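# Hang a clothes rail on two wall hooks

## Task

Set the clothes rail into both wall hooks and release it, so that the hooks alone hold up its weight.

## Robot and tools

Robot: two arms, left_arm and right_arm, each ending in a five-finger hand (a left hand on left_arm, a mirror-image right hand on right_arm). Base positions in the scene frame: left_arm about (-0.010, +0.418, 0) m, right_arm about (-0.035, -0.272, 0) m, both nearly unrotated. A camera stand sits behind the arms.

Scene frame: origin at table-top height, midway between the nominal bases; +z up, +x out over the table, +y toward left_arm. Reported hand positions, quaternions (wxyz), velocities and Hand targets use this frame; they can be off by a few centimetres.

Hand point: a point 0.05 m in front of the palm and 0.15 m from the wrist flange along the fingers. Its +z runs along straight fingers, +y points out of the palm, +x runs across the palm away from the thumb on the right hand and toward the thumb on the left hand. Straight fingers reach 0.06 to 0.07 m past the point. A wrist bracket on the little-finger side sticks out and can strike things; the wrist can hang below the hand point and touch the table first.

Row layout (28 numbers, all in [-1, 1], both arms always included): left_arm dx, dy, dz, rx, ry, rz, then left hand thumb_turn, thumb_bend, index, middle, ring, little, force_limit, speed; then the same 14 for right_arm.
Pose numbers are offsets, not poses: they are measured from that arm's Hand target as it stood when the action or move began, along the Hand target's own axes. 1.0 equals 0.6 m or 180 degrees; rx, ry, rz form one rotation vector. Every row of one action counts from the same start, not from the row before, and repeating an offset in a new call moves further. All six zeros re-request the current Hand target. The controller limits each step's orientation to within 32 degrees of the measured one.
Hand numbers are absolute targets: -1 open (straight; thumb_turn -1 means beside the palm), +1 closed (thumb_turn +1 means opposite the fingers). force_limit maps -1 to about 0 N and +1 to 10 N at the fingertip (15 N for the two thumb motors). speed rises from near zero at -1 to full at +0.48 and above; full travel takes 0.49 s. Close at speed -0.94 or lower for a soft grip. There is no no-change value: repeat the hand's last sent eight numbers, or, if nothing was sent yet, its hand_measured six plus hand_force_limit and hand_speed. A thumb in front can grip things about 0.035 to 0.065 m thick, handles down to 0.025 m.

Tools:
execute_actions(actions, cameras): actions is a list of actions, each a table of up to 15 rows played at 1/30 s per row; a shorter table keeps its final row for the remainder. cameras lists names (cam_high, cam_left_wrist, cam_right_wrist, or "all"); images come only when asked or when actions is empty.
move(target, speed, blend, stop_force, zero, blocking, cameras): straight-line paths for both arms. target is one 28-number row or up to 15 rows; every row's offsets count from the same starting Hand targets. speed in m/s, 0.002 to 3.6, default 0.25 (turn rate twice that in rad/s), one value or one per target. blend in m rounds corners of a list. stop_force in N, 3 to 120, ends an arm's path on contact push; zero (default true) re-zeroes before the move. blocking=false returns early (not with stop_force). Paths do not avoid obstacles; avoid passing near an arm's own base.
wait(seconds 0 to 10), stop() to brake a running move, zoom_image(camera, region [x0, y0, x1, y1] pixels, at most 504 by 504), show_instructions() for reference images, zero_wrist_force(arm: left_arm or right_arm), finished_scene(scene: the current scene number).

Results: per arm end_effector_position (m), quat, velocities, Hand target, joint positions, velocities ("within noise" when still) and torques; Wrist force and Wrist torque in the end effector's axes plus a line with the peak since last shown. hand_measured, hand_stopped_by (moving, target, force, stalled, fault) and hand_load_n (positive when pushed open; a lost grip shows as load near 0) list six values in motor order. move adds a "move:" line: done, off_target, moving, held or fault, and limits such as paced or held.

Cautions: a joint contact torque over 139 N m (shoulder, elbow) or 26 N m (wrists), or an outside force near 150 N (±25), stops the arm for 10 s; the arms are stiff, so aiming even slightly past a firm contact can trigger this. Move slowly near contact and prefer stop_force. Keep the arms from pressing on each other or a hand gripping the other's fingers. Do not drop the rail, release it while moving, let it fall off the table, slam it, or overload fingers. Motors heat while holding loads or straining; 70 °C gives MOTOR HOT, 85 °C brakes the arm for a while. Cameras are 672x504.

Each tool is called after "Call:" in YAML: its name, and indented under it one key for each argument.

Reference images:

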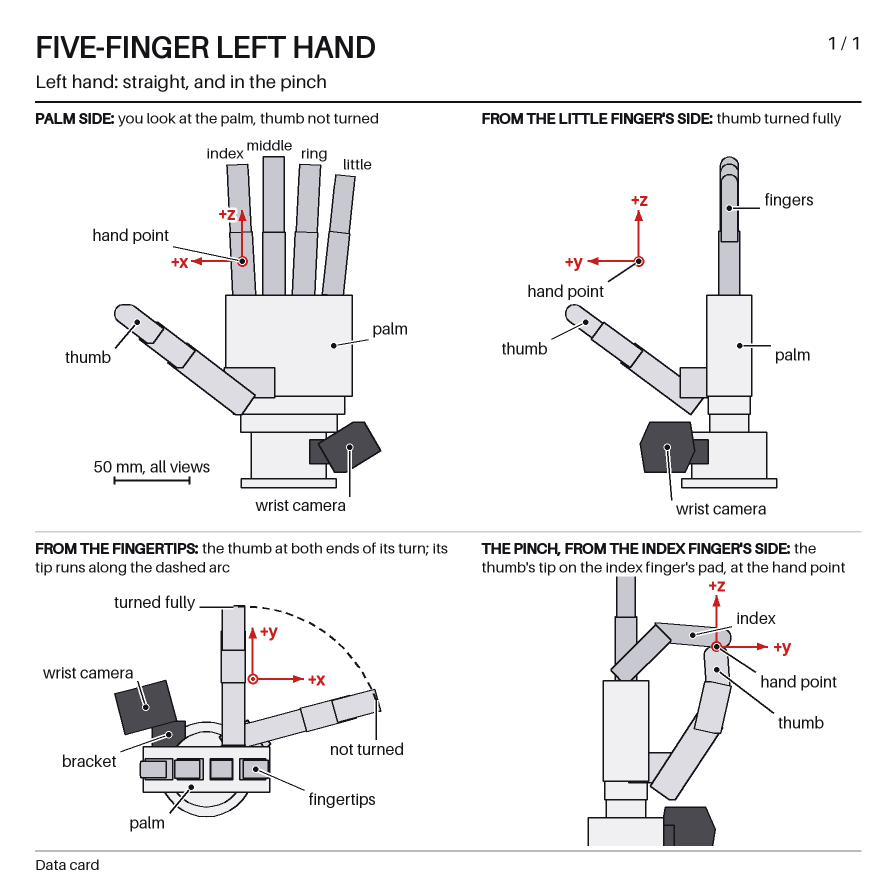

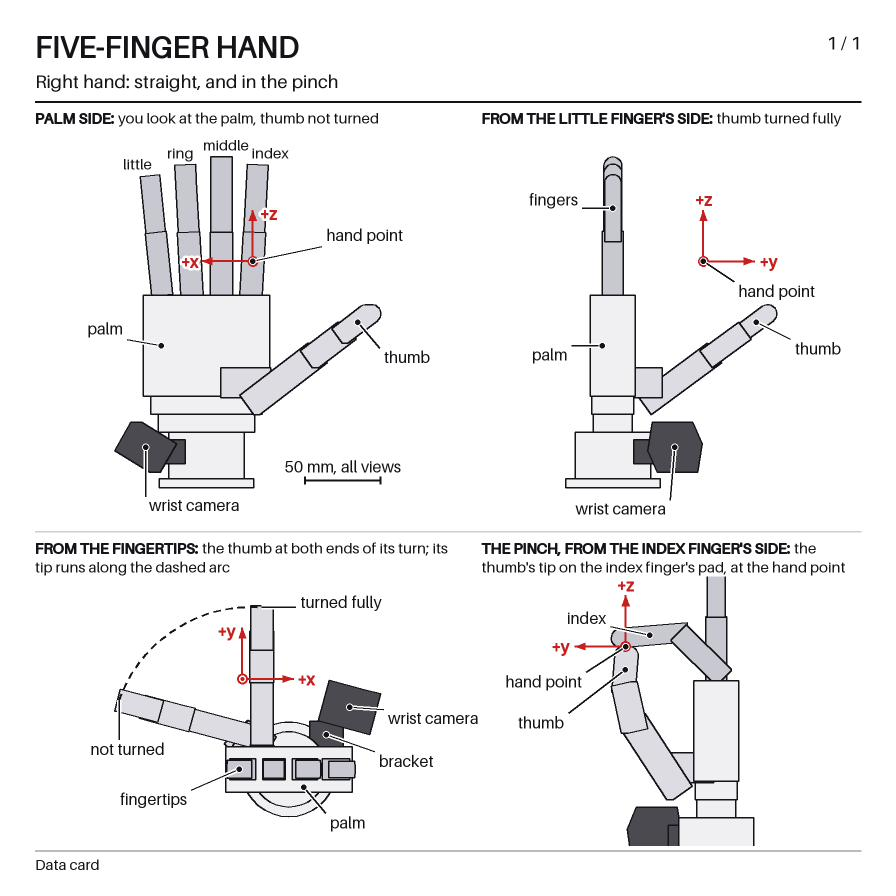

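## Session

Call:
wait:
  seconds: 0
  cameras: ["all"]

Call:
zoom_image:
  camera: "cam_high"
  region: [150, 160, 402, 349]

Scene clock: 0.00 s.
left_arm: end_effector_position=(+0.1500, +0.2615, +0.1820) hand_measured=(-1.000, -1.000, -1.000, -1.000, -1.000, -1.000) hand_load_n=(+0.0, +0.0, +0.5, +0.0, +0.0, +0.0) hand_stopped_by=(target, target, target, target, target, target) hand_force_limit=0.00 hand_speed=-0.80 end_effector_quat_wxyz=(-0.026, +0.628, +0.776, +0.058) | right_arm: end_effector_position=(+0.3970, -0.3428, +0.3971) hand_measured=(-1.000, -1.000, -1.000, -1.000, -1.000, -1.000) hand_load_n=(+0.0, +0.0, +0.0, +0.0, +0.0, +0.0) hand_stopped_by=(target, target, target, target, target, target) hand_force_limit=0.00 hand_speed=-0.80 end_effector_quat_wxyz=(+0.021, +0.362, +0.919, -0.151)
Joint positions: left_arm=[2.515 -1.468 -2.112 1.966 -1.691 -0.812] | right_arm=[-0.367 -1.386 1.203 1.704 1.874 -1.226]
Joint torques (N m): no reading
Wrist force (N): no reading
Wrist torque (N m): no reading
Wrist force, peak (N): no reading
Hand target: left_arm +0.1500, +0.2615, +0.1820; -0.026, +0.628, +0.776, +0.058 | right_arm +0.3970, -0.3428, +0.3971; +0.021, +0.362, +0.919, -0.151
camera_calibration:
cam_left_wrist: T_world_to_cam=[[-0.997924, 0.0633319, 0.0117074, 0.12982], [0.0564927, 0.773453, 0.631332, -0.328779], [0.0309283, 0.630682, -0.775425, 0.0900791], [0, 0, 0, 1]] pos_world=[0.145338, 0.189262, 0.275898]
cam_right_wrist: T_world_to_cam=[[0.484177, 0.839846, -0.245419, 0.189348], [0.802505, -0.314483, 0.507037, -0.623963], [0.348653, -0.442446, -0.826246, 0.150098], [0, 0, 0, 1]] pos_world=[0.356724, -0.288839, 0.48686]

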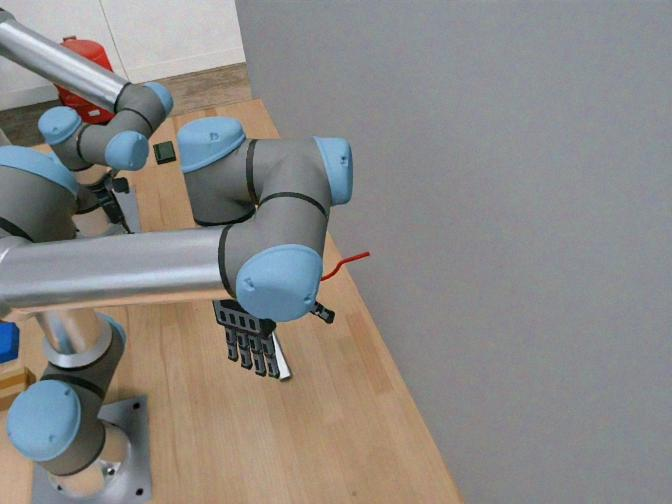

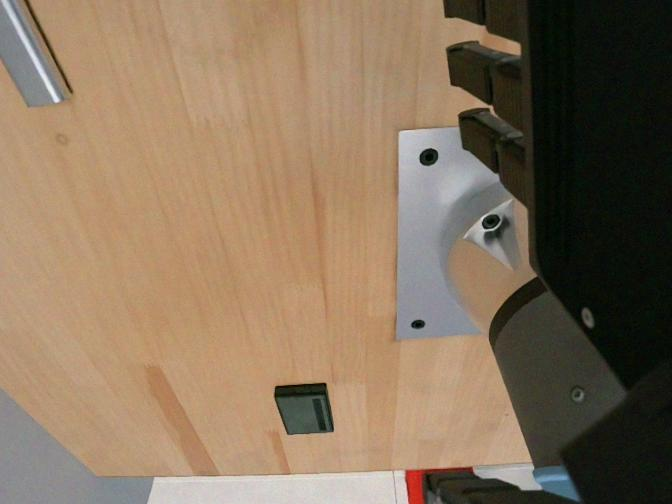

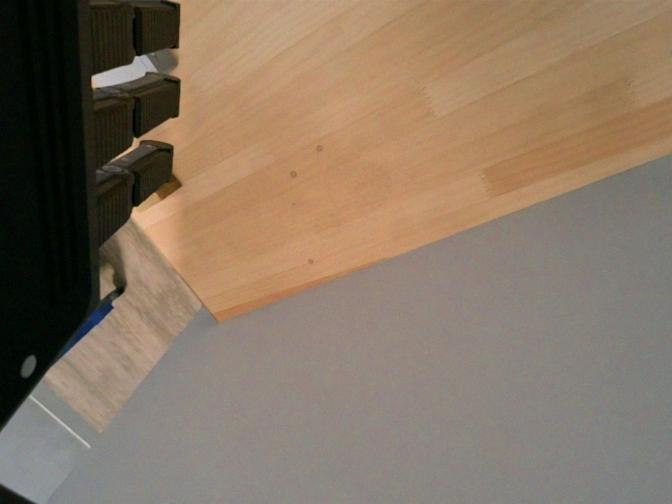

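Scaled by 2.000 from the camera's 672x504 image, which has a finer 960x720 frame.

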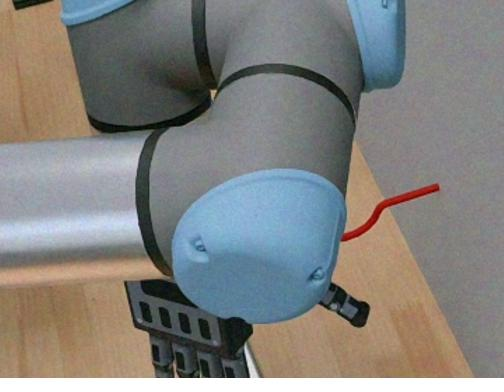

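Call:
move:
  target: [0,0,0,0,0,0,-1,-1,-1,-1,-1,-1,0,-0.8,0.2327,-0.0307,0.0368,0.0112,-0.470,-0.6945,-1,-1,-1,-1,-1,-1,0,-0.8]
  speed: 0.45
  cameras: ["all"]

Call:
zoom_image:
  camera: "cam_high"
  region: [200, 160, 440, 400]

Call:
zoom_image:
  camera: "cam_right_wrist"
  region: [150, 50, 600, 504]

Scene clock: 5.57 s.
left_arm: end_effector_position=(+0.1500, +0.2615, +0.1820) hand_measured=(-1.000, -1.000, -1.000, -1.000, -1.000, -1.000) hand_load_n=(+0.0, +0.0, +0.0, +0.0, +0.5, +0.0) hand_stopped_by=(target, target, target, target, target, target) hand_force_limit=0.00 hand_speed=-0.80 end_effector_quat_wxyz=(-0.026, +0.628, +0.776, +0.058) | right_arm: end_effector_position=(+0.2803, -0.2698, +0.3602) hand_measured=(-1.000, -1.000, -1.000, -1.000, -1.000, -1.000) hand_load_n=(+0.0, +0.0, +0.0, +0.0, -0.5, +0.0) hand_stopped_by=(target, target, target, target, target, target) hand_force_limit=0.00 hand_speed=-0.80 end_effector_quat_wxyz=(-0.378, +0.728, -0.508, +0.263)
Joint positions: left_arm=[2.515 -1.468 -2.112 1.966 -1.691 -0.812] | right_arm=[-1.231 -1.959 1.981 1.613 0.616 -4.791]
Joint torques (N m): left_arm=[-0.48 10.57 16.27 -2.36 0.07 0.02] | right_arm=[-8.52 -9.45 -7.92 5.1 -2.75 -2.33]
Wrist force (N): left_arm=[0.1 0.1 -0.2] | right_arm=[-0.2 0.3 -0.8]
Wrist torque (N m): left_arm=[0.03 -0.02 0.00] | right_arm=[0.05 0.01 0.04]
Wrist force, peak (N): left_arm=[-0.4 -0.2 -0.2] | right_arm=[0.1 0.6 -1.0]
Hand target: left_arm +0.1500, +0.2615, +0.1820; -0.026, +0.628, +0.776, +0.058 | right_arm +0.2802, -0.2698, +0.3602; -0.378, +0.728, -0.508, +0.263
Off the commanded pose: left_arm 0.000 m, 0 deg | right_arm 0.000 m, 0 deg.
move: done
camera_calibration:
cam_left_wrist: T_world_to_cam=[[-0.997924, 0.0633319, 0.0117074, 0.12982], [0.0564927, 0.773453, 0.631332, -0.328779], [0.0309283, 0.630682, -0.775425, 0.0900791], [0, 0, 0, 1]] pos_world=[0.145338, 0.189262, 0.275898]
cam_right_wrist: T_world_to_cam=[[-0.480597, -0.425931, -0.766557, 0.292226], [-0.748075, 0.655268, 0.104915, 0.352366], [0.457614, 0.623864, -0.633548, 0.380395], [0, 0, 0, 1]] pos_world=[0.229964, -0.343741, 0.428038]

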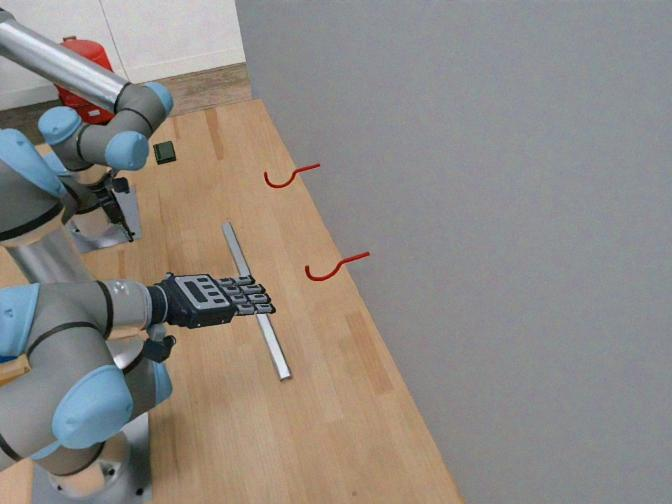

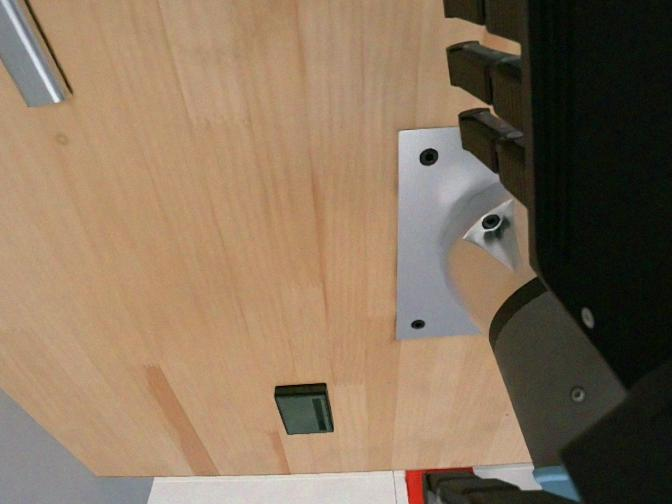

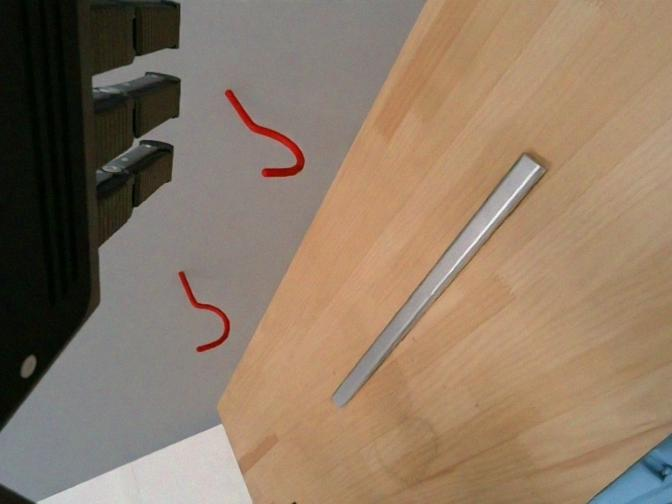

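Scaled by 2.100 from the camera's 672x504 image, which has a finer 960x720 frame.

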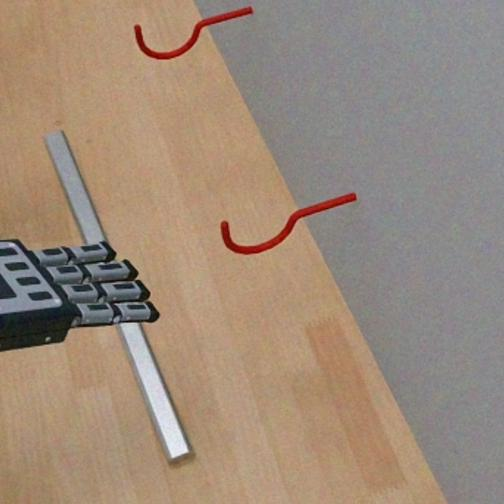

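Scaled by 1.110 from the camera's 672x504 image, which has a finer 960x720 frame.

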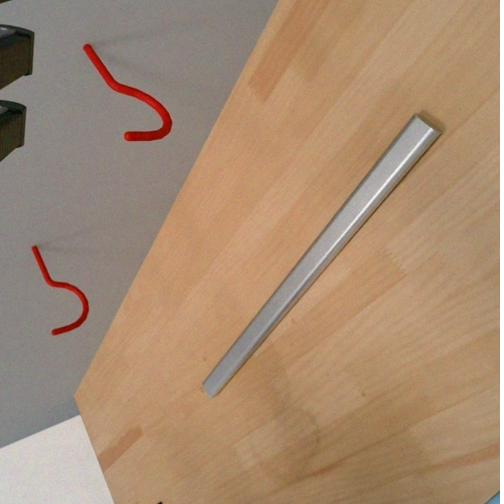

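Call:
zoom_image:
  camera: "cam_high"
  region: [250, 340, 314, 388]

Call:
zoom_image:
  camera: "cam_high"
  region: [200, 205, 264, 253]

Call:
zoom_image:
  camera: "cam_high"
  region: [295, 240, 379, 303]

Call:
zoom_image:
  camera: "cam_high"
  region: [250, 145, 334, 208]

Call:
zoom_image:
  camera: "cam_right_wrist"
  region: [170, 80, 330, 200]

Call:
zoom_image:
  camera: "cam_right_wrist"
  region: [160, 250, 320, 370]

Call:
zoom_image:
  camera: "cam_right_wrist"
  region: [310, 350, 390, 410]

Call:
zoom_image:
  camera: "cam_right_wrist"
  region: [480, 140, 560, 200]

Scaled by 7.875 from the camera's 672x504 image, which has a finer 960x720 frame.

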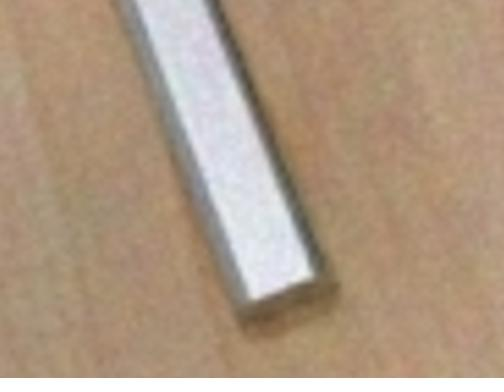

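Scaled by 7.875 from the camera's 672x504 image, which has a finer 960x720 frame.

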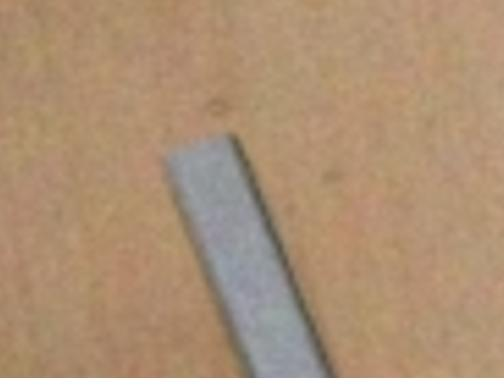

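Scaled by 6.000 from the camera's 672x504 image, which has a finer 960x720 frame.

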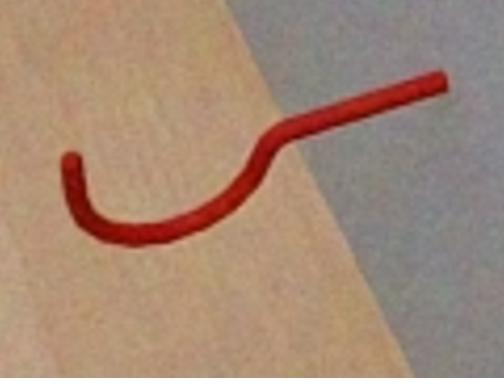

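Scaled by 6.000 from the camera's 672x504 image, which has a finer 960x720 frame.

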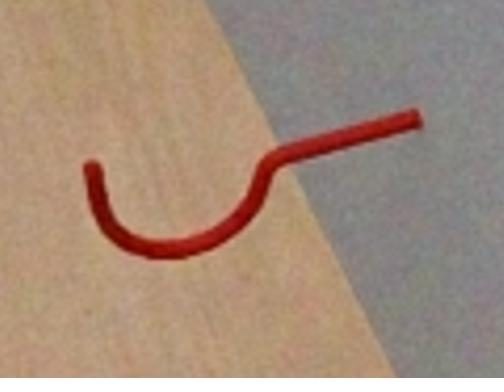

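Scaled by 3.150 from the camera's 672x504 image, which has a finer 960x720 frame.

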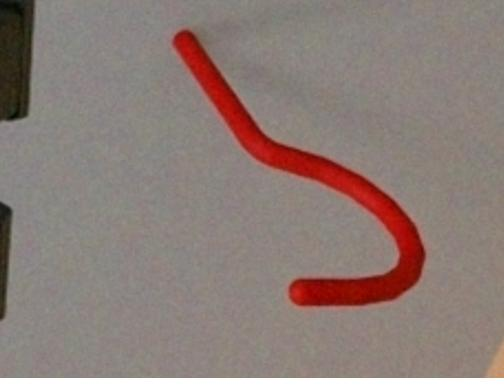

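Scaled by 3.150 from the camera's 672x504 image, which has a finer 960x720 frame.

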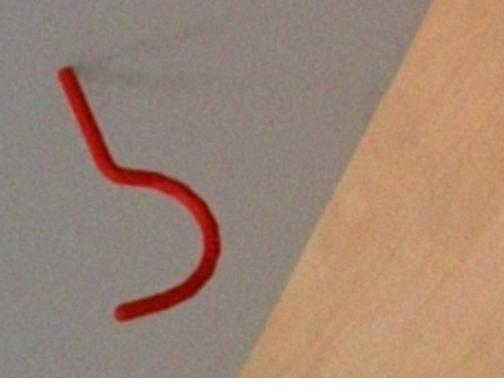

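Scaled by 6.300 from the camera's 672x504 image, which has a finer 960x720 frame.

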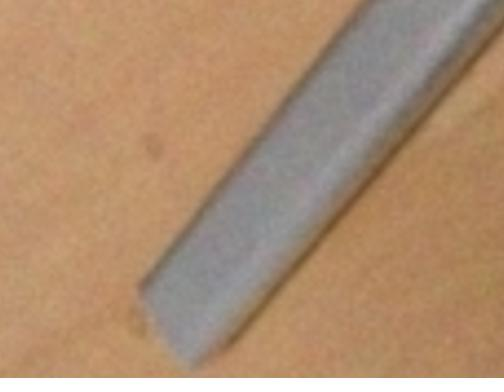

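Scaled by 6.300 from the camera's 672x504 image, which has a finer 960x720 frame.

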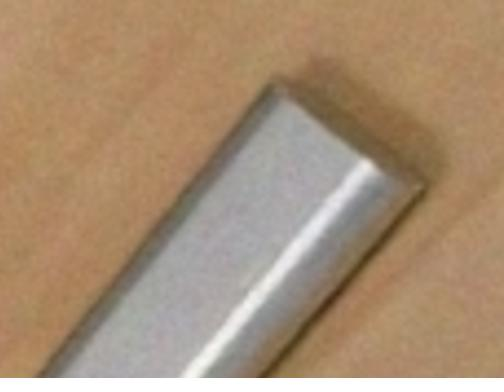

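Call:
move:
  target:
    - [0,0,0,0,0,0,-1,-1,-1,-1,-1,-1,0,-0.8,-0.4295,-0.1734,0.2475,0,0.0687,0.0482,1,-0.66,0.0,-0.6,0.0,0.0,-0.3,-0.4]
    - [0,0,0,0,0,0,-1,-1,-1,-1,-1,-1,0,-0.8,-0.4295,0.2156,0.5202,0,0.0687,0.0482,1,-0.66,0.0,-0.6,0.0,0.0,-0.3,-0.4]
  blend: [0.08,0]
  speed: [0.3,0.2]
  cameras: ["cam_high","cam_right_wrist"]

Call:
zoom_image:
  camera: "cam_high"
  region: [210, 205, 310, 280]

Call:
zoom_image:
  camera: "cam_right_wrist"
  region: [320, 0, 672, 264]

Call:
zoom_image:
  camera: "cam_right_wrist"
  region: [250, 240, 602, 504]

Scene clock: 11.47 s.
left_arm: end_effector_position=(+0.1500, +0.2615, +0.1820) hand_measured=(-1.000, -1.000, -1.000, -1.000, -1.000, -1.000) hand_load_n=(+0.0, +0.0, +0.0, +0.0, +0.0, +0.0) hand_stopped_by=(target, target, target, target, target, target) hand_force_limit=0.00 hand_speed=-0.80 end_effector_quat_wxyz=(-0.026, +0.628, +0.776, +0.058) | right_arm: end_effector_position=(+0.3606, +0.0347, +0.0750) hand_measured=(+1.000, -0.660, +0.000, -0.600, +0.000, +0.000) hand_load_n=(-0.5, +0.0, +0.0, +0.0, +0.0, +0.0) hand_stopped_by=(target, target, target, target, target, target) hand_force_limit=-0.30 hand_speed=-0.40 end_effector_quat_wxyz=(-0.340, +0.655, -0.599, +0.311)
Joint positions: left_arm=[2.515 -1.468 -2.112 1.966 -1.691 -0.812] | right_arm=[0.488 -1.414 2.054 0.006 1.868 -2.924]
Joint torques (N m): left_arm=[-0.36 10.84 16.15 -2.33 0.09 0.14] | right_arm=[11.35 -14.86 -6.82 -1.75 1.85 -0.79]
Wrist force (N): left_arm=[0.1 0.2 0.1] | right_arm=[-0.1 0.3 -0.8]
Wrist torque (N m): left_arm=[0.02 -0.01 0.00] | right_arm=[0.05 -0.01 -0.09]
Wrist force, peak (N): left_arm=[-0.2 -0.4 -0.1] | right_arm=[-0.4 0.4 -1.7]
Hand target: left_arm +0.1500, +0.2615, +0.1820; -0.026, +0.628, +0.776, +0.058 | right_arm +0.3606, +0.0347, +0.0749; -0.340, +0.655, -0.599, +0.311
Off the commanded pose: left_arm 0.000 m, 0 deg | right_arm 0.000 m, 0 deg.
move: done; limits=paced
camera_calibration:
cam_right_wrist: T_world_to_cam=[[-0.574932, -0.286377, -0.766447, 0.270919], [-0.551476, 0.827627, 0.10444, 0.166021], [0.604423, 0.482723, -0.633759, -0.0750583], [0, 0, 0, 1]] pos_world=[0.292683, -0.0235861, 0.142737]
Images, in order (width x height): cam_high 672x504, cam_right_wrist 672x504.

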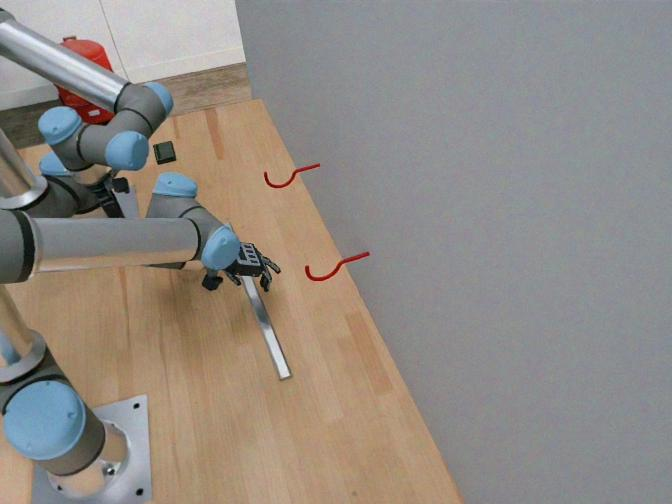

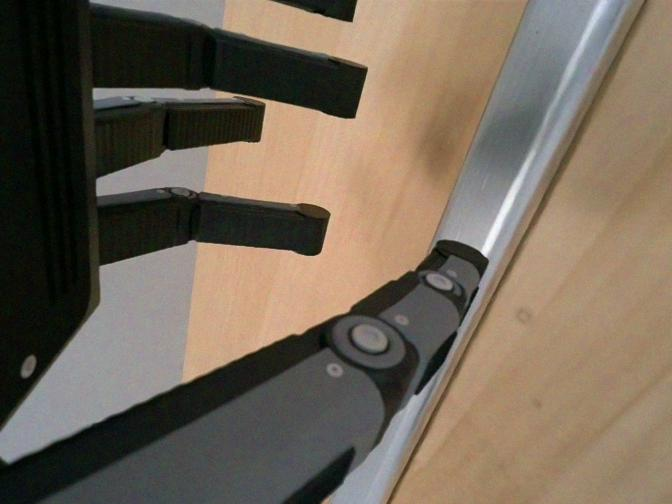

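Scaled by 5.040 from the camera's 672x504 image, which has a finer 960x720 frame.

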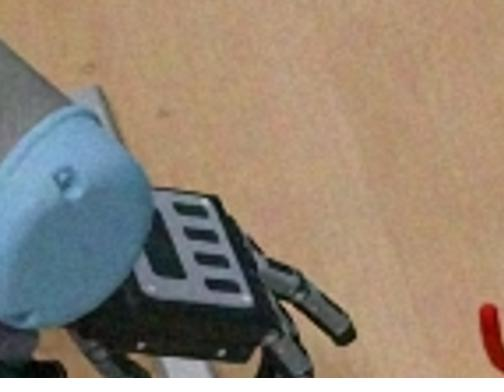

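Scaled by 1.432 from the camera's 672x504 image, which has a finer 960x720 frame.

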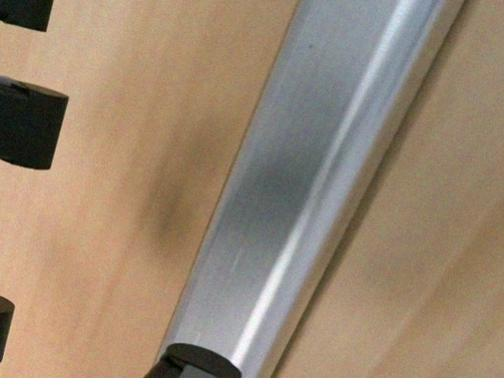

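Scaled by 1.432 from the camera's 672x504 image, which has a finer 960x720 frame.

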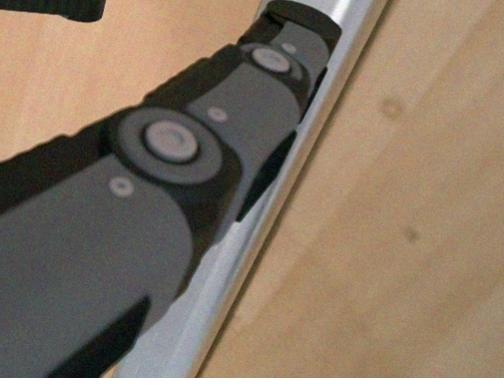

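Call:
zoom_image:
  camera: "cam_right_wrist"
  region: [500, 0, 660, 120]

Call:
zoom_image:
  camera: "cam_right_wrist"
  region: [400, 160, 560, 280]

Call:
zoom_image:
  camera: "cam_right_wrist"
  region: [310, 384, 470, 504]

Scaled by 3.150 from the camera's 672x504 image, which has a finer 960x720 frame.

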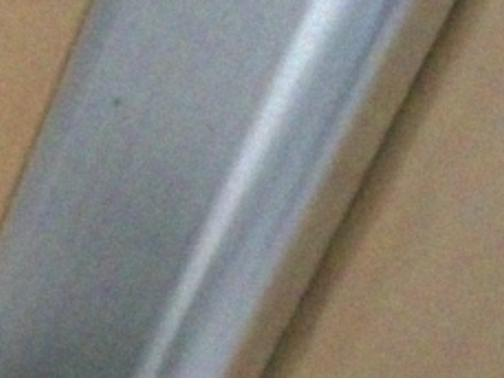

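Scaled by 3.150 from the camera's 672x504 image, which has a finer 960x720 frame.

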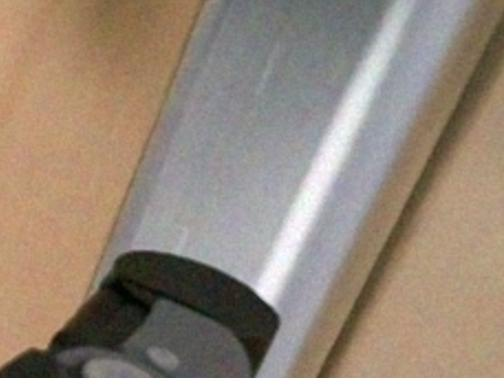

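Scaled by 3.150 from the camera's 672x504 image, which has a finer 960x720 frame.

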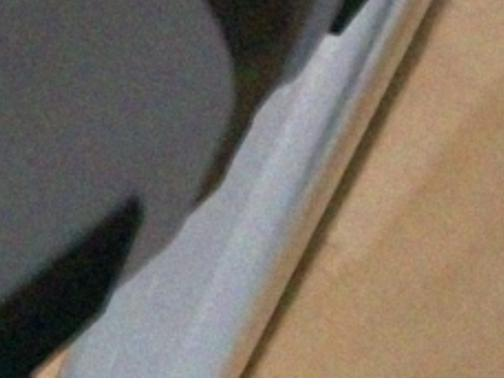

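Call:
zoom_image:
  camera: "cam_high"
  region: [210, 240, 290, 300]

Scaled by 6.300 from the camera's 672x504 image, which has a finer 960x720 frame.

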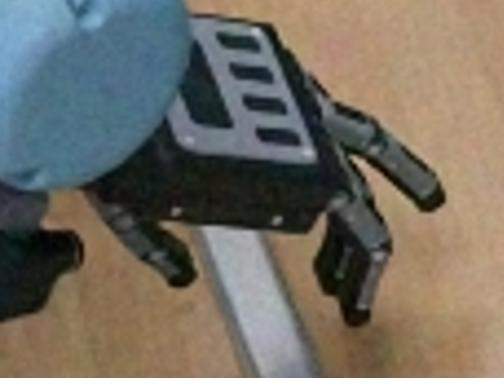

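Call:
move:
  target: [0,0,0,0,0,0,-1,-1,-1,-1,-1,-1,0,-0.8,-0.0033,0.0363,0.0354,0,0.0041,0.0029,1,-0.66,0.0,-0.6,0.0,0.0,-0.3,-0.4]
  speed: 0.1
  cameras: ["cam_high","cam_right_wrist"]

Call:
zoom_image:
  camera: "cam_high"
  region: [210, 240, 290, 300]

Scene clock: 14.00 s.
left_arm: end_effector_position=(+0.1500, +0.2615, +0.1820) hand_measured=(-1.000, -1.000, -1.000, -1.000, -1.000, -1.000) hand_load_n=(+0.0, +0.0, +0.0, +0.0, +0.0, +0.0) hand_stopped_by=(target, target, target, target, target, target) hand_force_limit=0.00 hand_speed=-0.80 end_effector_quat_wxyz=(-0.026, +0.628, +0.776, +0.058) | right_arm: end_effector_position=(+0.3652, +0.0371, +0.0450) hand_measured=(+1.000, -0.660, +0.000, -0.600, +0.000, +0.000) hand_load_n=(+0.0, +0.0, +0.0, +0.0, +0.0, +0.0) hand_stopped_by=(target, target, target, target, target, target) hand_force_limit=-0.30 hand_speed=-0.40 end_effector_quat_wxyz=(-0.337, +0.650, -0.604, +0.313)
Joint positions: left_arm=[2.515 -1.468 -2.112 1.966 -1.691 -0.812] | right_arm=[0.496 -1.348 2.07 -0.071 1.887 -2.908]
Joint torques (N m): left_arm=[-0.49 10.72 16.78 -2.35 -0.01 0.17] | right_arm=[11.09 -15.09 -6.97 -1.88 1.9 2.32]
Wrist force (N): left_arm=[-0.3 0.0 0.0] | right_arm=[-0.3 0.6 -0.8]
Wrist torque (N m): left_arm=[0.01 0.05 -0.02] | right_arm=[0.11 0.01 -0.10]
Wrist force, peak (N): left_arm=[0.0 -0.4 0.1] | right_arm=[-0.1 0.2 -1.1]
Hand target: left_arm +0.1500, +0.2615, +0.1820; -0.026, +0.628, +0.776, +0.058 | right_arm +0.3652, +0.0371, +0.0449; -0.337, +0.650, -0.604, +0.313
Off the commanded pose: left_arm 0.000 m, 0 deg | right_arm 0.000 m, 0 deg.
move: done
camera_calibration:
cam_right_wrist: T_world_to_cam=[[-0.579326, -0.277313, -0.766472, 0.252533], [-0.538397, 0.836199, 0.104398, 0.164708], [0.611972, 0.473147, -0.633737, -0.1004], [0, 0, 0, 1]] pos_world=[0.29642, -0.0201939, 0.112737]
Images, in order (width x height): cam_high 672x504, cam_right_wrist 672x504.

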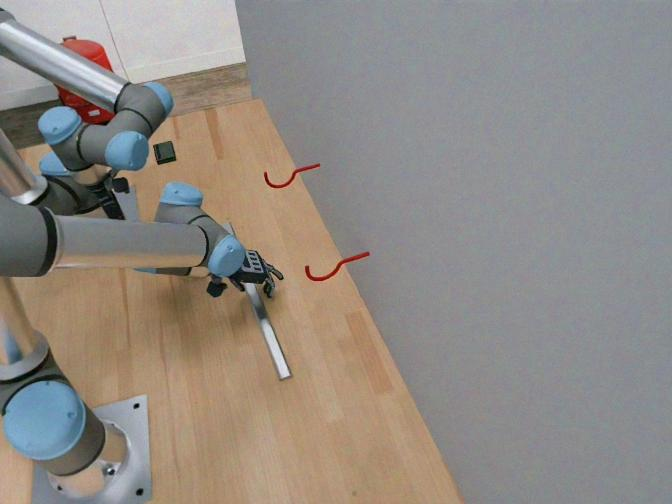

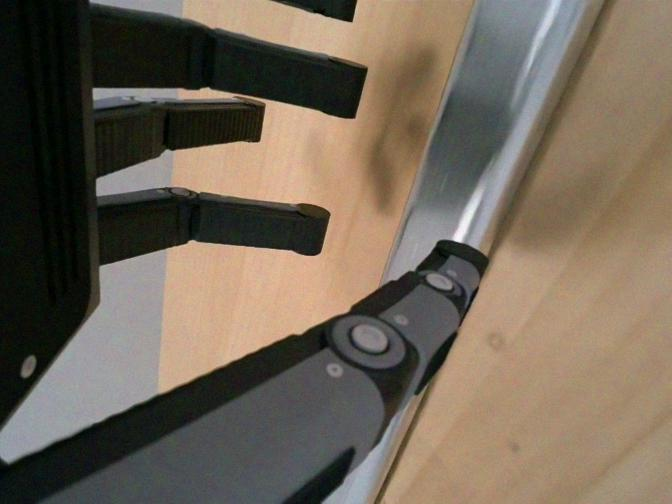

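Scaled by 6.300 from the camera's 672x504 image, which has a finer 960x720 frame.

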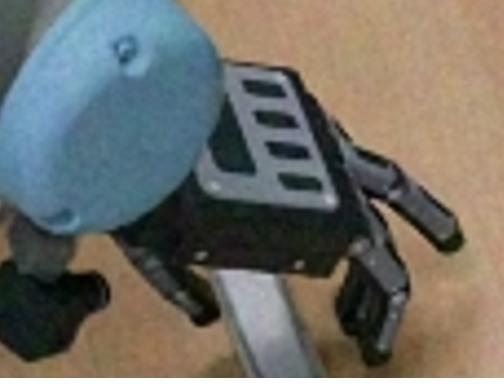

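Call:
move:
  target:
    - [0,0,0,0,0,0,-1,-1,-1,-1,-1,-1,0,-0.8,0,0.0259,0.0182,0,0,0,1,-0.66,0.0,-0.6,0.0,0.0,-0.3,-0.4]
    - [0,0,0,0,0,0,-1,-1,-1,-1,-1,-1,0,-0.8,0,0.0464,0.0325,0,0,0,1,-0.66,0.0,-0.6,0.0,0.0,-0.3,-0.4]
  speed: [0.05,0.004]
  stop_force: 3
  cameras: ["cam_high","cam_right_wrist"]

Call:
zoom_image:
  camera: "cam_right_wrist"
  region: [200, 100, 604, 403]

Scene clock: 18.00 s.
left_arm: end_effector_position=(+0.1500, +0.2615, +0.1820) hand_measured=(-1.000, -1.000, -1.000, -1.000, -1.000, -1.000) hand_load_n=(+0.0, +0.0, +0.0, +0.0, +0.0, +0.0) hand_stopped_by=(target, target, target, target, target, target) hand_force_limit=0.00 hand_speed=-0.80 end_effector_quat_wxyz=(-0.026, +0.628, +0.776, +0.058) | right_arm: end_effector_position=(+0.3651, +0.0371, +0.0180) hand_measured=(+1.000, -0.660, +0.000, -0.600, +0.000, +0.000) hand_load_n=(+0.0, +0.0, +0.0, +0.0, +0.0, +0.0) hand_stopped_by=(target, target, target, target, target, target) hand_force_limit=-0.30 hand_speed=-0.40 end_effector_quat_wxyz=(-0.337, +0.650, -0.604, +0.313)
Joint positions: left_arm=[2.515 -1.468 -2.112 1.966 -1.691 -0.812] | right_arm=[0.496 -1.297 2.097 -0.148 1.887 -2.908]
Joint torques (N m): left_arm=[0.53 10.87 16.49 -2.24 0.17 0.14] | right_arm=[7.72 -32.16 -22.85 2.58 1.36 -0.68]
Wrist force (N): left_arm=[-0.1 -0.3 -0.1] | right_arm=[-0.4 -1.7 -3.7]
Wrist torque (N m): left_arm=[-0.03 0.02 0.00] | right_arm=[-0.01 0.04 -0.12]
Wrist force, peak (N): left_arm=[-0.5 -0.1 0.0] | right_arm=[-0.3 -3.9 -5.7]
Hand target: left_arm +0.1500, +0.2615, +0.1820; -0.026, +0.628, +0.776, +0.058 | right_arm +0.3651, +0.0371, +0.0180; -0.337, +0.650, -0.604, +0.313 (not the last commanded pose)
Off the commanded pose: left_arm 0.000 m, 0 deg | right_arm 0.007 m, 0 deg.
move: contact (right_arm); path passed 1 of 2 targets
camera_calibration:
cam_right_wrist: T_world_to_cam=[[-0.579342, -0.277291, -0.766468, 0.231871], [-0.538381, 0.836207, 0.104419, 0.167437], [0.611972, 0.473146, -0.633738, -0.117558], [0, 0, 0, 1]] pos_world=[0.29642, -0.020094, 0.0857369]
Images, in order (width x height): cam_high 672x504, cam_right_wrist 672x504.

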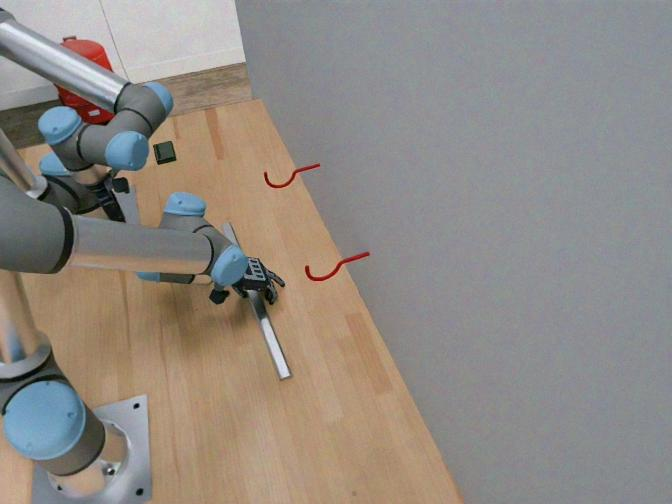

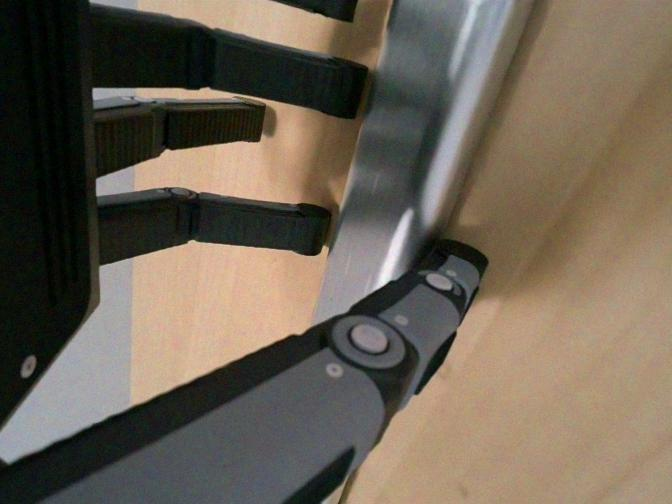

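Scaled by 1.248 from the camera's 672x504 image, which has a finer 960x720 frame.

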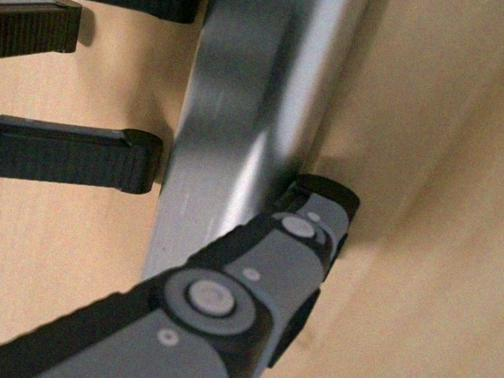

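Call:
move:
  target: [0,0,0,0,0,0,-1,-1,-1,-1,-1,-1,0,-0.8,0,-0.00095,-0.00067,0,0,0,1,-0.66,0.0,-0.6,0.0,0.0,-0.3,-0.4]
  speed: 0.01

Call:
move:
  target: [0,0,0,0,0,0,-1,-1,-1,-1,-1,-1,0,-0.8,0,0,0,0,0,0,1,-0.45,0.25,-0.6,0.25,0.0,-0.4,-0.9]
  speed: 0.01
  cameras: ["cam_right_wrist"]

Scene clock: 18.87 s.
left_arm: end_effector_position=(+0.1500, +0.2615, +0.1820) hand_measured=(-1.000, -1.000, -1.000, -1.000, -1.000, -1.000) hand_load_n=(+0.0, +0.0, +0.0, +0.0, +0.0, +0.0) hand_stopped_by=(target, target, target, target, target, target) hand_force_limit=0.00 hand_speed=-0.80 end_effector_quat_wxyz=(-0.026, +0.628, +0.776, +0.058) | right_arm: end_effector_position=(+0.3651, +0.0371, +0.0186) hand_measured=(+1.000, -0.660, +0.000, -0.600, +0.000, +0.000) hand_load_n=(+0.0, +0.0, +0.0, +0.0, +0.0, +0.0) hand_stopped_by=(target, target, target, target, target, target) hand_force_limit=-0.30 hand_speed=-0.40 end_effector_quat_wxyz=(-0.337, +0.650, -0.604, +0.313)
Joint positions: left_arm=[2.515 -1.468 -2.112 1.966 -1.691 -0.812] | right_arm=[0.496 -1.299 2.096 -0.146 1.887 -2.908]
Joint torques (N m): left_arm=[0.02 10.97 17.03 -2.18 0.04 0.2] | right_arm=[4.91 -32.14 -24.41 3.03 1.49 -0.72]
Wrist force (N): left_arm=[-0.3 0.0 -0.1] | right_arm=[-0.2 0.4 -0.8]
Wrist torque (N m): left_arm=[-0.01 0.04 -0.01] | right_arm=[0.08 0.01 -0.11]
Wrist force, peak (N): left_arm=[-0.2 -0.3 0.2] | right_arm=[-0.3 -2.3 -3.8]
Hand target: left_arm +0.1500, +0.2615, +0.1820; -0.026, +0.628, +0.776, +0.058 | right_arm +0.3651, +0.0371, +0.0187; -0.337, +0.650, -0.604, +0.313
Off the commanded pose: left_arm 0.000 m, 0 deg | right_arm 0.000 m, 0 deg.
move: done

Scene clock: 19.57 s.
left_arm: end_effector_position=(+0.1500, +0.2615, +0.1820) hand_measured=(-1.000, -1.000, -1.000, -1.000, -1.000, -1.000) hand_load_n=(+0.0, +0.0, +0.0, +0.0, -0.5, +0.0) hand_stopped_by=(target, target, target, target, target, target) hand_force_limit=0.00 hand_speed=-0.80 end_effector_quat_wxyz=(-0.026, +0.628, +0.776, +0.058) | right_arm: end_effector_position=(+0.3651, +0.0371, +0.0187) hand_measured=(+1.000, -0.602, +0.118, -0.600, +0.102, +0.000) hand_load_n=(-0.5, +7.0, +6.5, +0.0, +1.5, +0.0) hand_stopped_by=(target, force, force, target, force, target) hand_force_limit=-0.40 hand_speed=-0.90 end_effector_quat_wxyz=(-0.337, +0.650, -0.604, +0.313)
Joint positions: left_arm=[2.515 -1.468 -2.112 1.966 -1.691 -0.812] | right_arm=[0.496 -1.299 2.096 -0.146 1.887 -2.908]
Joint torques (N m): left_arm=[-0.6 10.38 16.2 -2.27 0.18 0.06] | right_arm=[4.13 -33.27 -26.15 1.65 0.94 -0.5]
Wrist force (N): left_arm=[0.0 -0.1 -0.1] | right_arm=[-0.2 2.1 0.4]
Wrist torque (N m): left_arm=[-0.01 0.00 0.00] | right_arm=[0.10 0.00 -0.09]
Wrist force, peak (N): left_arm=[-0.2 -0.3 0.3] | right_arm=[0.0 2.4 0.4]
Hand target: left_arm +0.1500, +0.2615, +0.1820; -0.026, +0.628, +0.776, +0.058 | right_arm +0.3651, +0.0371, +0.0187; -0.337, +0.650, -0.604, +0.313
Off the commanded pose: left_arm 0.000 m, 0 deg | right_arm 0.000 m, 0 deg.
move: done
camera_calibration:
cam_right_wrist: T_world_to_cam=[[-0.579342, -0.277291, -0.766468, 0.232408], [-0.538381, 0.836207, 0.104419, 0.167364], [0.611972, 0.473146, -0.633738, -0.117115], [0, 0, 0, 1]] pos_world=[0.29642, -0.020094, 0.0864369]
Images, in order (width x height): cam_right_wrist 672x504.

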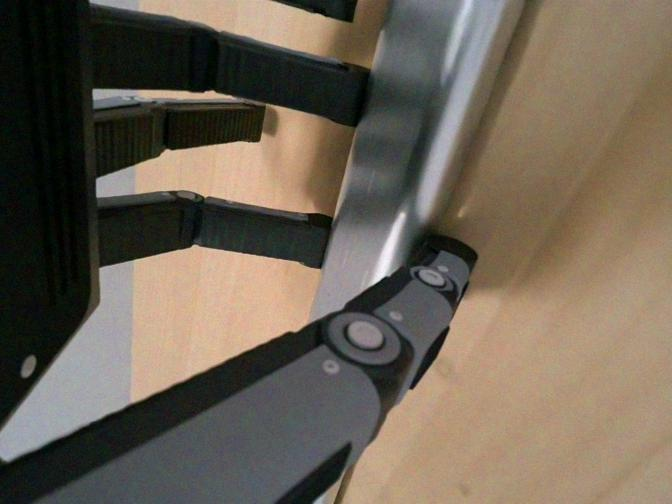

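Call:
move:
  target: [0,0,0,0,0,0,-1,-1,-1,-1,-1,-1,0,-0.8,0,0,0,0,0,0,1,-0.5,0.22,-0.6,0.22,0.0,0.4,-0.94]
  speed: 0.01

Call:
wait:
  seconds: 0.5
  cameras: ["cam_right_wrist"]

Scene clock: 20.20 s.
left_arm: end_effector_position=(+0.1500, +0.2615, +0.1820) hand_measured=(-1.000, -1.000, -1.000, -1.000, -1.000, -1.000) hand_load_n=(+0.0, +0.0, +0.0, +0.0, +0.0, +0.0) hand_stopped_by=(target, target, target, target, target, target) hand_force_limit=0.00 hand_speed=-0.80 end_effector_quat_wxyz=(-0.026, +0.628, +0.776, +0.058) | right_arm: end_effector_position=(+0.3651, +0.0371, +0.0187) hand_measured=(+1.000, -0.602, +0.124, -0.600, +0.122, +0.000) hand_load_n=(+2.0, +11.5, +5.0, +0.5, +7.5, +0.0) hand_stopped_by=(target, force, force, target, force, target) hand_force_limit=0.40 hand_speed=-0.94 end_effector_quat_wxyz=(-0.337, +0.650, -0.604, +0.313)
Joint positions: left_arm=[2.515 -1.468 -2.112 1.966 -1.691 -0.812] | right_arm=[0.496 -1.299 2.096 -0.146 1.887 -2.908]
Joint torques (N m): left_arm=[-0.5 10.05 17.03 -2.05 -0.03 -0.03] | right_arm=[2.05 -31.9 -26.52 1.58 0.93 -0.53]
Wrist force (N): left_arm=[-0.2 0.1 -0.1] | right_arm=[0.0 0.8 -1.2]
Wrist torque (N m): left_arm=[0.01 0.03 -0.01] | right_arm=[0.08 -0.09 -0.09]
Wrist force, peak (N): left_arm=[-0.4 -0.1 0.1] | right_arm=[-0.2 2.4 0.3]
Hand target: left_arm +0.1500, +0.2615, +0.1820; -0.026, +0.628, +0.776, +0.058 | right_arm +0.3651, +0.0371, +0.0187; -0.337, +0.650, -0.604, +0.313
Off the commanded pose: left_arm 0.000 m, 0 deg | right_arm 0.000 m, 0 deg.
move: done

Scene clock: 20.70 s.
left_arm: end_effector_position=(+0.1500, +0.2615, +0.1820) hand_measured=(-1.000, -1.000, -1.000, -1.000, -1.000, -1.000) hand_load_n=(+0.0, +0.0, +0.0, +0.0, +0.0, +0.0) hand_stopped_by=(target, target, target, target, target, target) hand_force_limit=0.00 hand_speed=-0.80 end_effector_quat_wxyz=(-0.026, +0.628, +0.776, +0.058) | right_arm: end_effector_position=(+0.3651, +0.0371, +0.0187) hand_measured=(+1.000, -0.602, +0.124, -0.600, +0.122, +0.000) hand_load_n=(+2.0, +11.5, +5.0, +0.0, +7.0, +0.0) hand_stopped_by=(target, force, force, target, force, target) hand_force_limit=0.40 hand_speed=-0.94 end_effector_quat_wxyz=(-0.337, +0.650, -0.604, +0.313)
Joint positions: left_arm=[2.515 -1.468 -2.112 1.966 -1.691 -0.812] | right_arm=[0.496 -1.299 2.096 -0.146 1.887 -2.908]
Joint torques (N m): left_arm=[-0.8 10.72 16.72 -2.41 0.15 0.09] | right_arm=[1.93 -31.54 -24.68 0.98 0.7 -0.56]
Wrist force (N): left_arm=[-0.1 -0.1 0.0] | right_arm=[-0.2 0.8 -1.1]
Wrist torque (N m): left_arm=[-0.02 0.02 0.00] | right_arm=[0.09 -0.07 -0.11]
Wrist force, peak (N): left_arm=[-0.5 -0.1 0.1] | right_arm=[0.0 0.7 -1.2]
Hand target: left_arm +0.1500, +0.2615, +0.1820; -0.026, +0.628, +0.776, +0.058 | right_arm +0.3651, +0.0371, +0.0187; -0.337, +0.650, -0.604, +0.313
Off the commanded pose: left_arm 0.000 m, 0 deg | right_arm 0.000 m, 0 deg.
wait: 0.50 s; at rest by 0.17 s
camera_calibration:
cam_right_wrist: T_world_to_cam=[[-0.579342, -0.277291, -0.766468, 0.232408], [-0.538381, 0.836207, 0.104419, 0.167364], [0.611972, 0.473146, -0.633738, -0.117115], [0, 0, 0, 1]] pos_world=[0.29642, -0.020094, 0.0864369]
Images, in order (width x height): cam_right_wrist 672x504.

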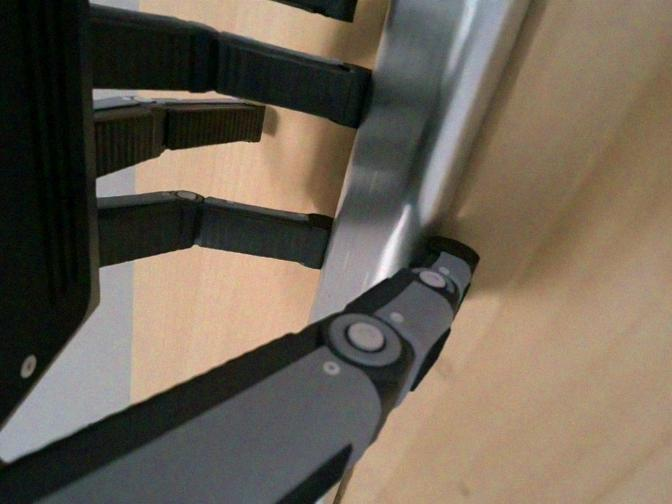

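Nearly identical loads to scene 2. Lift 3 mm.

Call:
move:
  target: [0,0,0,0,0,0,-1,-1,-1,-1,-1,-1,0,-0.8,0,-0.0041,-0.0029,0,0,0,1,-0.5,0.22,-0.6,0.22,0.0,0.4,-0.94]
  speed: 0.01
  cameras: ["cam_high"]

Scene clock: 23.07 s.
left_arm: end_effector_position=(+0.1500, +0.2615, +0.1820) hand_measured=(-1.000, -1.000, -1.000, -1.000, -1.000, -1.000) hand_load_n=(+0.0, +0.0, +0.0, +0.0, +0.0, +0.5) hand_stopped_by=(target, target, target, target, target, target) hand_force_limit=0.00 hand_speed=-0.80 end_effector_quat_wxyz=(-0.026, +0.628, +0.776, +0.058) | right_arm: end_effector_position=(+0.3651, +0.0371, +0.0216) hand_measured=(+1.000, -0.602, +0.124, -0.600, +0.122, +0.000) hand_load_n=(+3.5, +11.5, +6.5, +0.0, +5.0, +0.0) hand_stopped_by=(target, force, force, target, force, target) hand_force_limit=0.40 hand_speed=-0.94 end_effector_quat_wxyz=(-0.337, +0.650, -0.604, +0.313)
Joint positions: left_arm=[2.515 -1.468 -2.112 1.966 -1.691 -0.812] | right_arm=[0.496 -1.304 2.093 -0.138 1.887 -2.908]
Joint torques (N m): left_arm=[-0.2 9.89 16 -2.27 0.03 0.11] | right_arm=[-4.49 -32.89 -26.39 2.49 0.01 -0.44]
Wrist force (N): left_arm=[-0.1 0.0 0.1] | right_arm=[-0.2 2.8 0.9]
Wrist torque (N m): left_arm=[0.00 0.03 0.00] | right_arm=[0.12 -0.02 -0.06]
Wrist force, peak (N): left_arm=[-0.4 0.0 -0.3] | right_arm=[-0.2 3.0 1.1]
Hand target: left_arm +0.1500, +0.2615, +0.1820; -0.026, +0.628, +0.776, +0.058 | right_arm +0.3651, +0.0371, +0.0217; -0.337, +0.650, -0.604, +0.313
Off the commanded pose: left_arm 0.000 m, 0 deg | right_arm 0.000 m, 0 deg.
move: done
Images, in order (width x height): cam_high 672x504.

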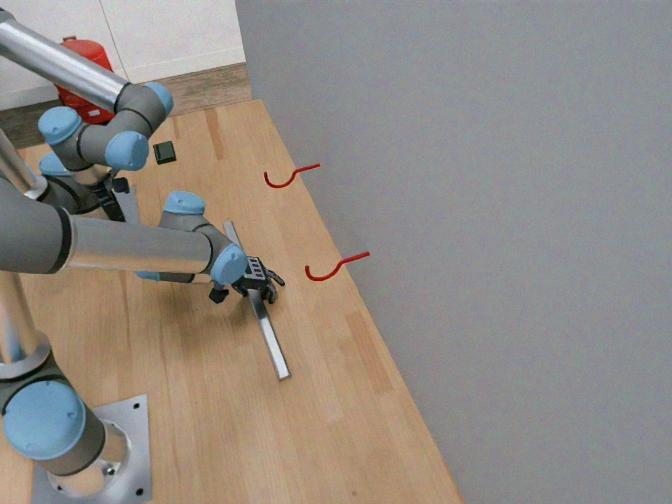

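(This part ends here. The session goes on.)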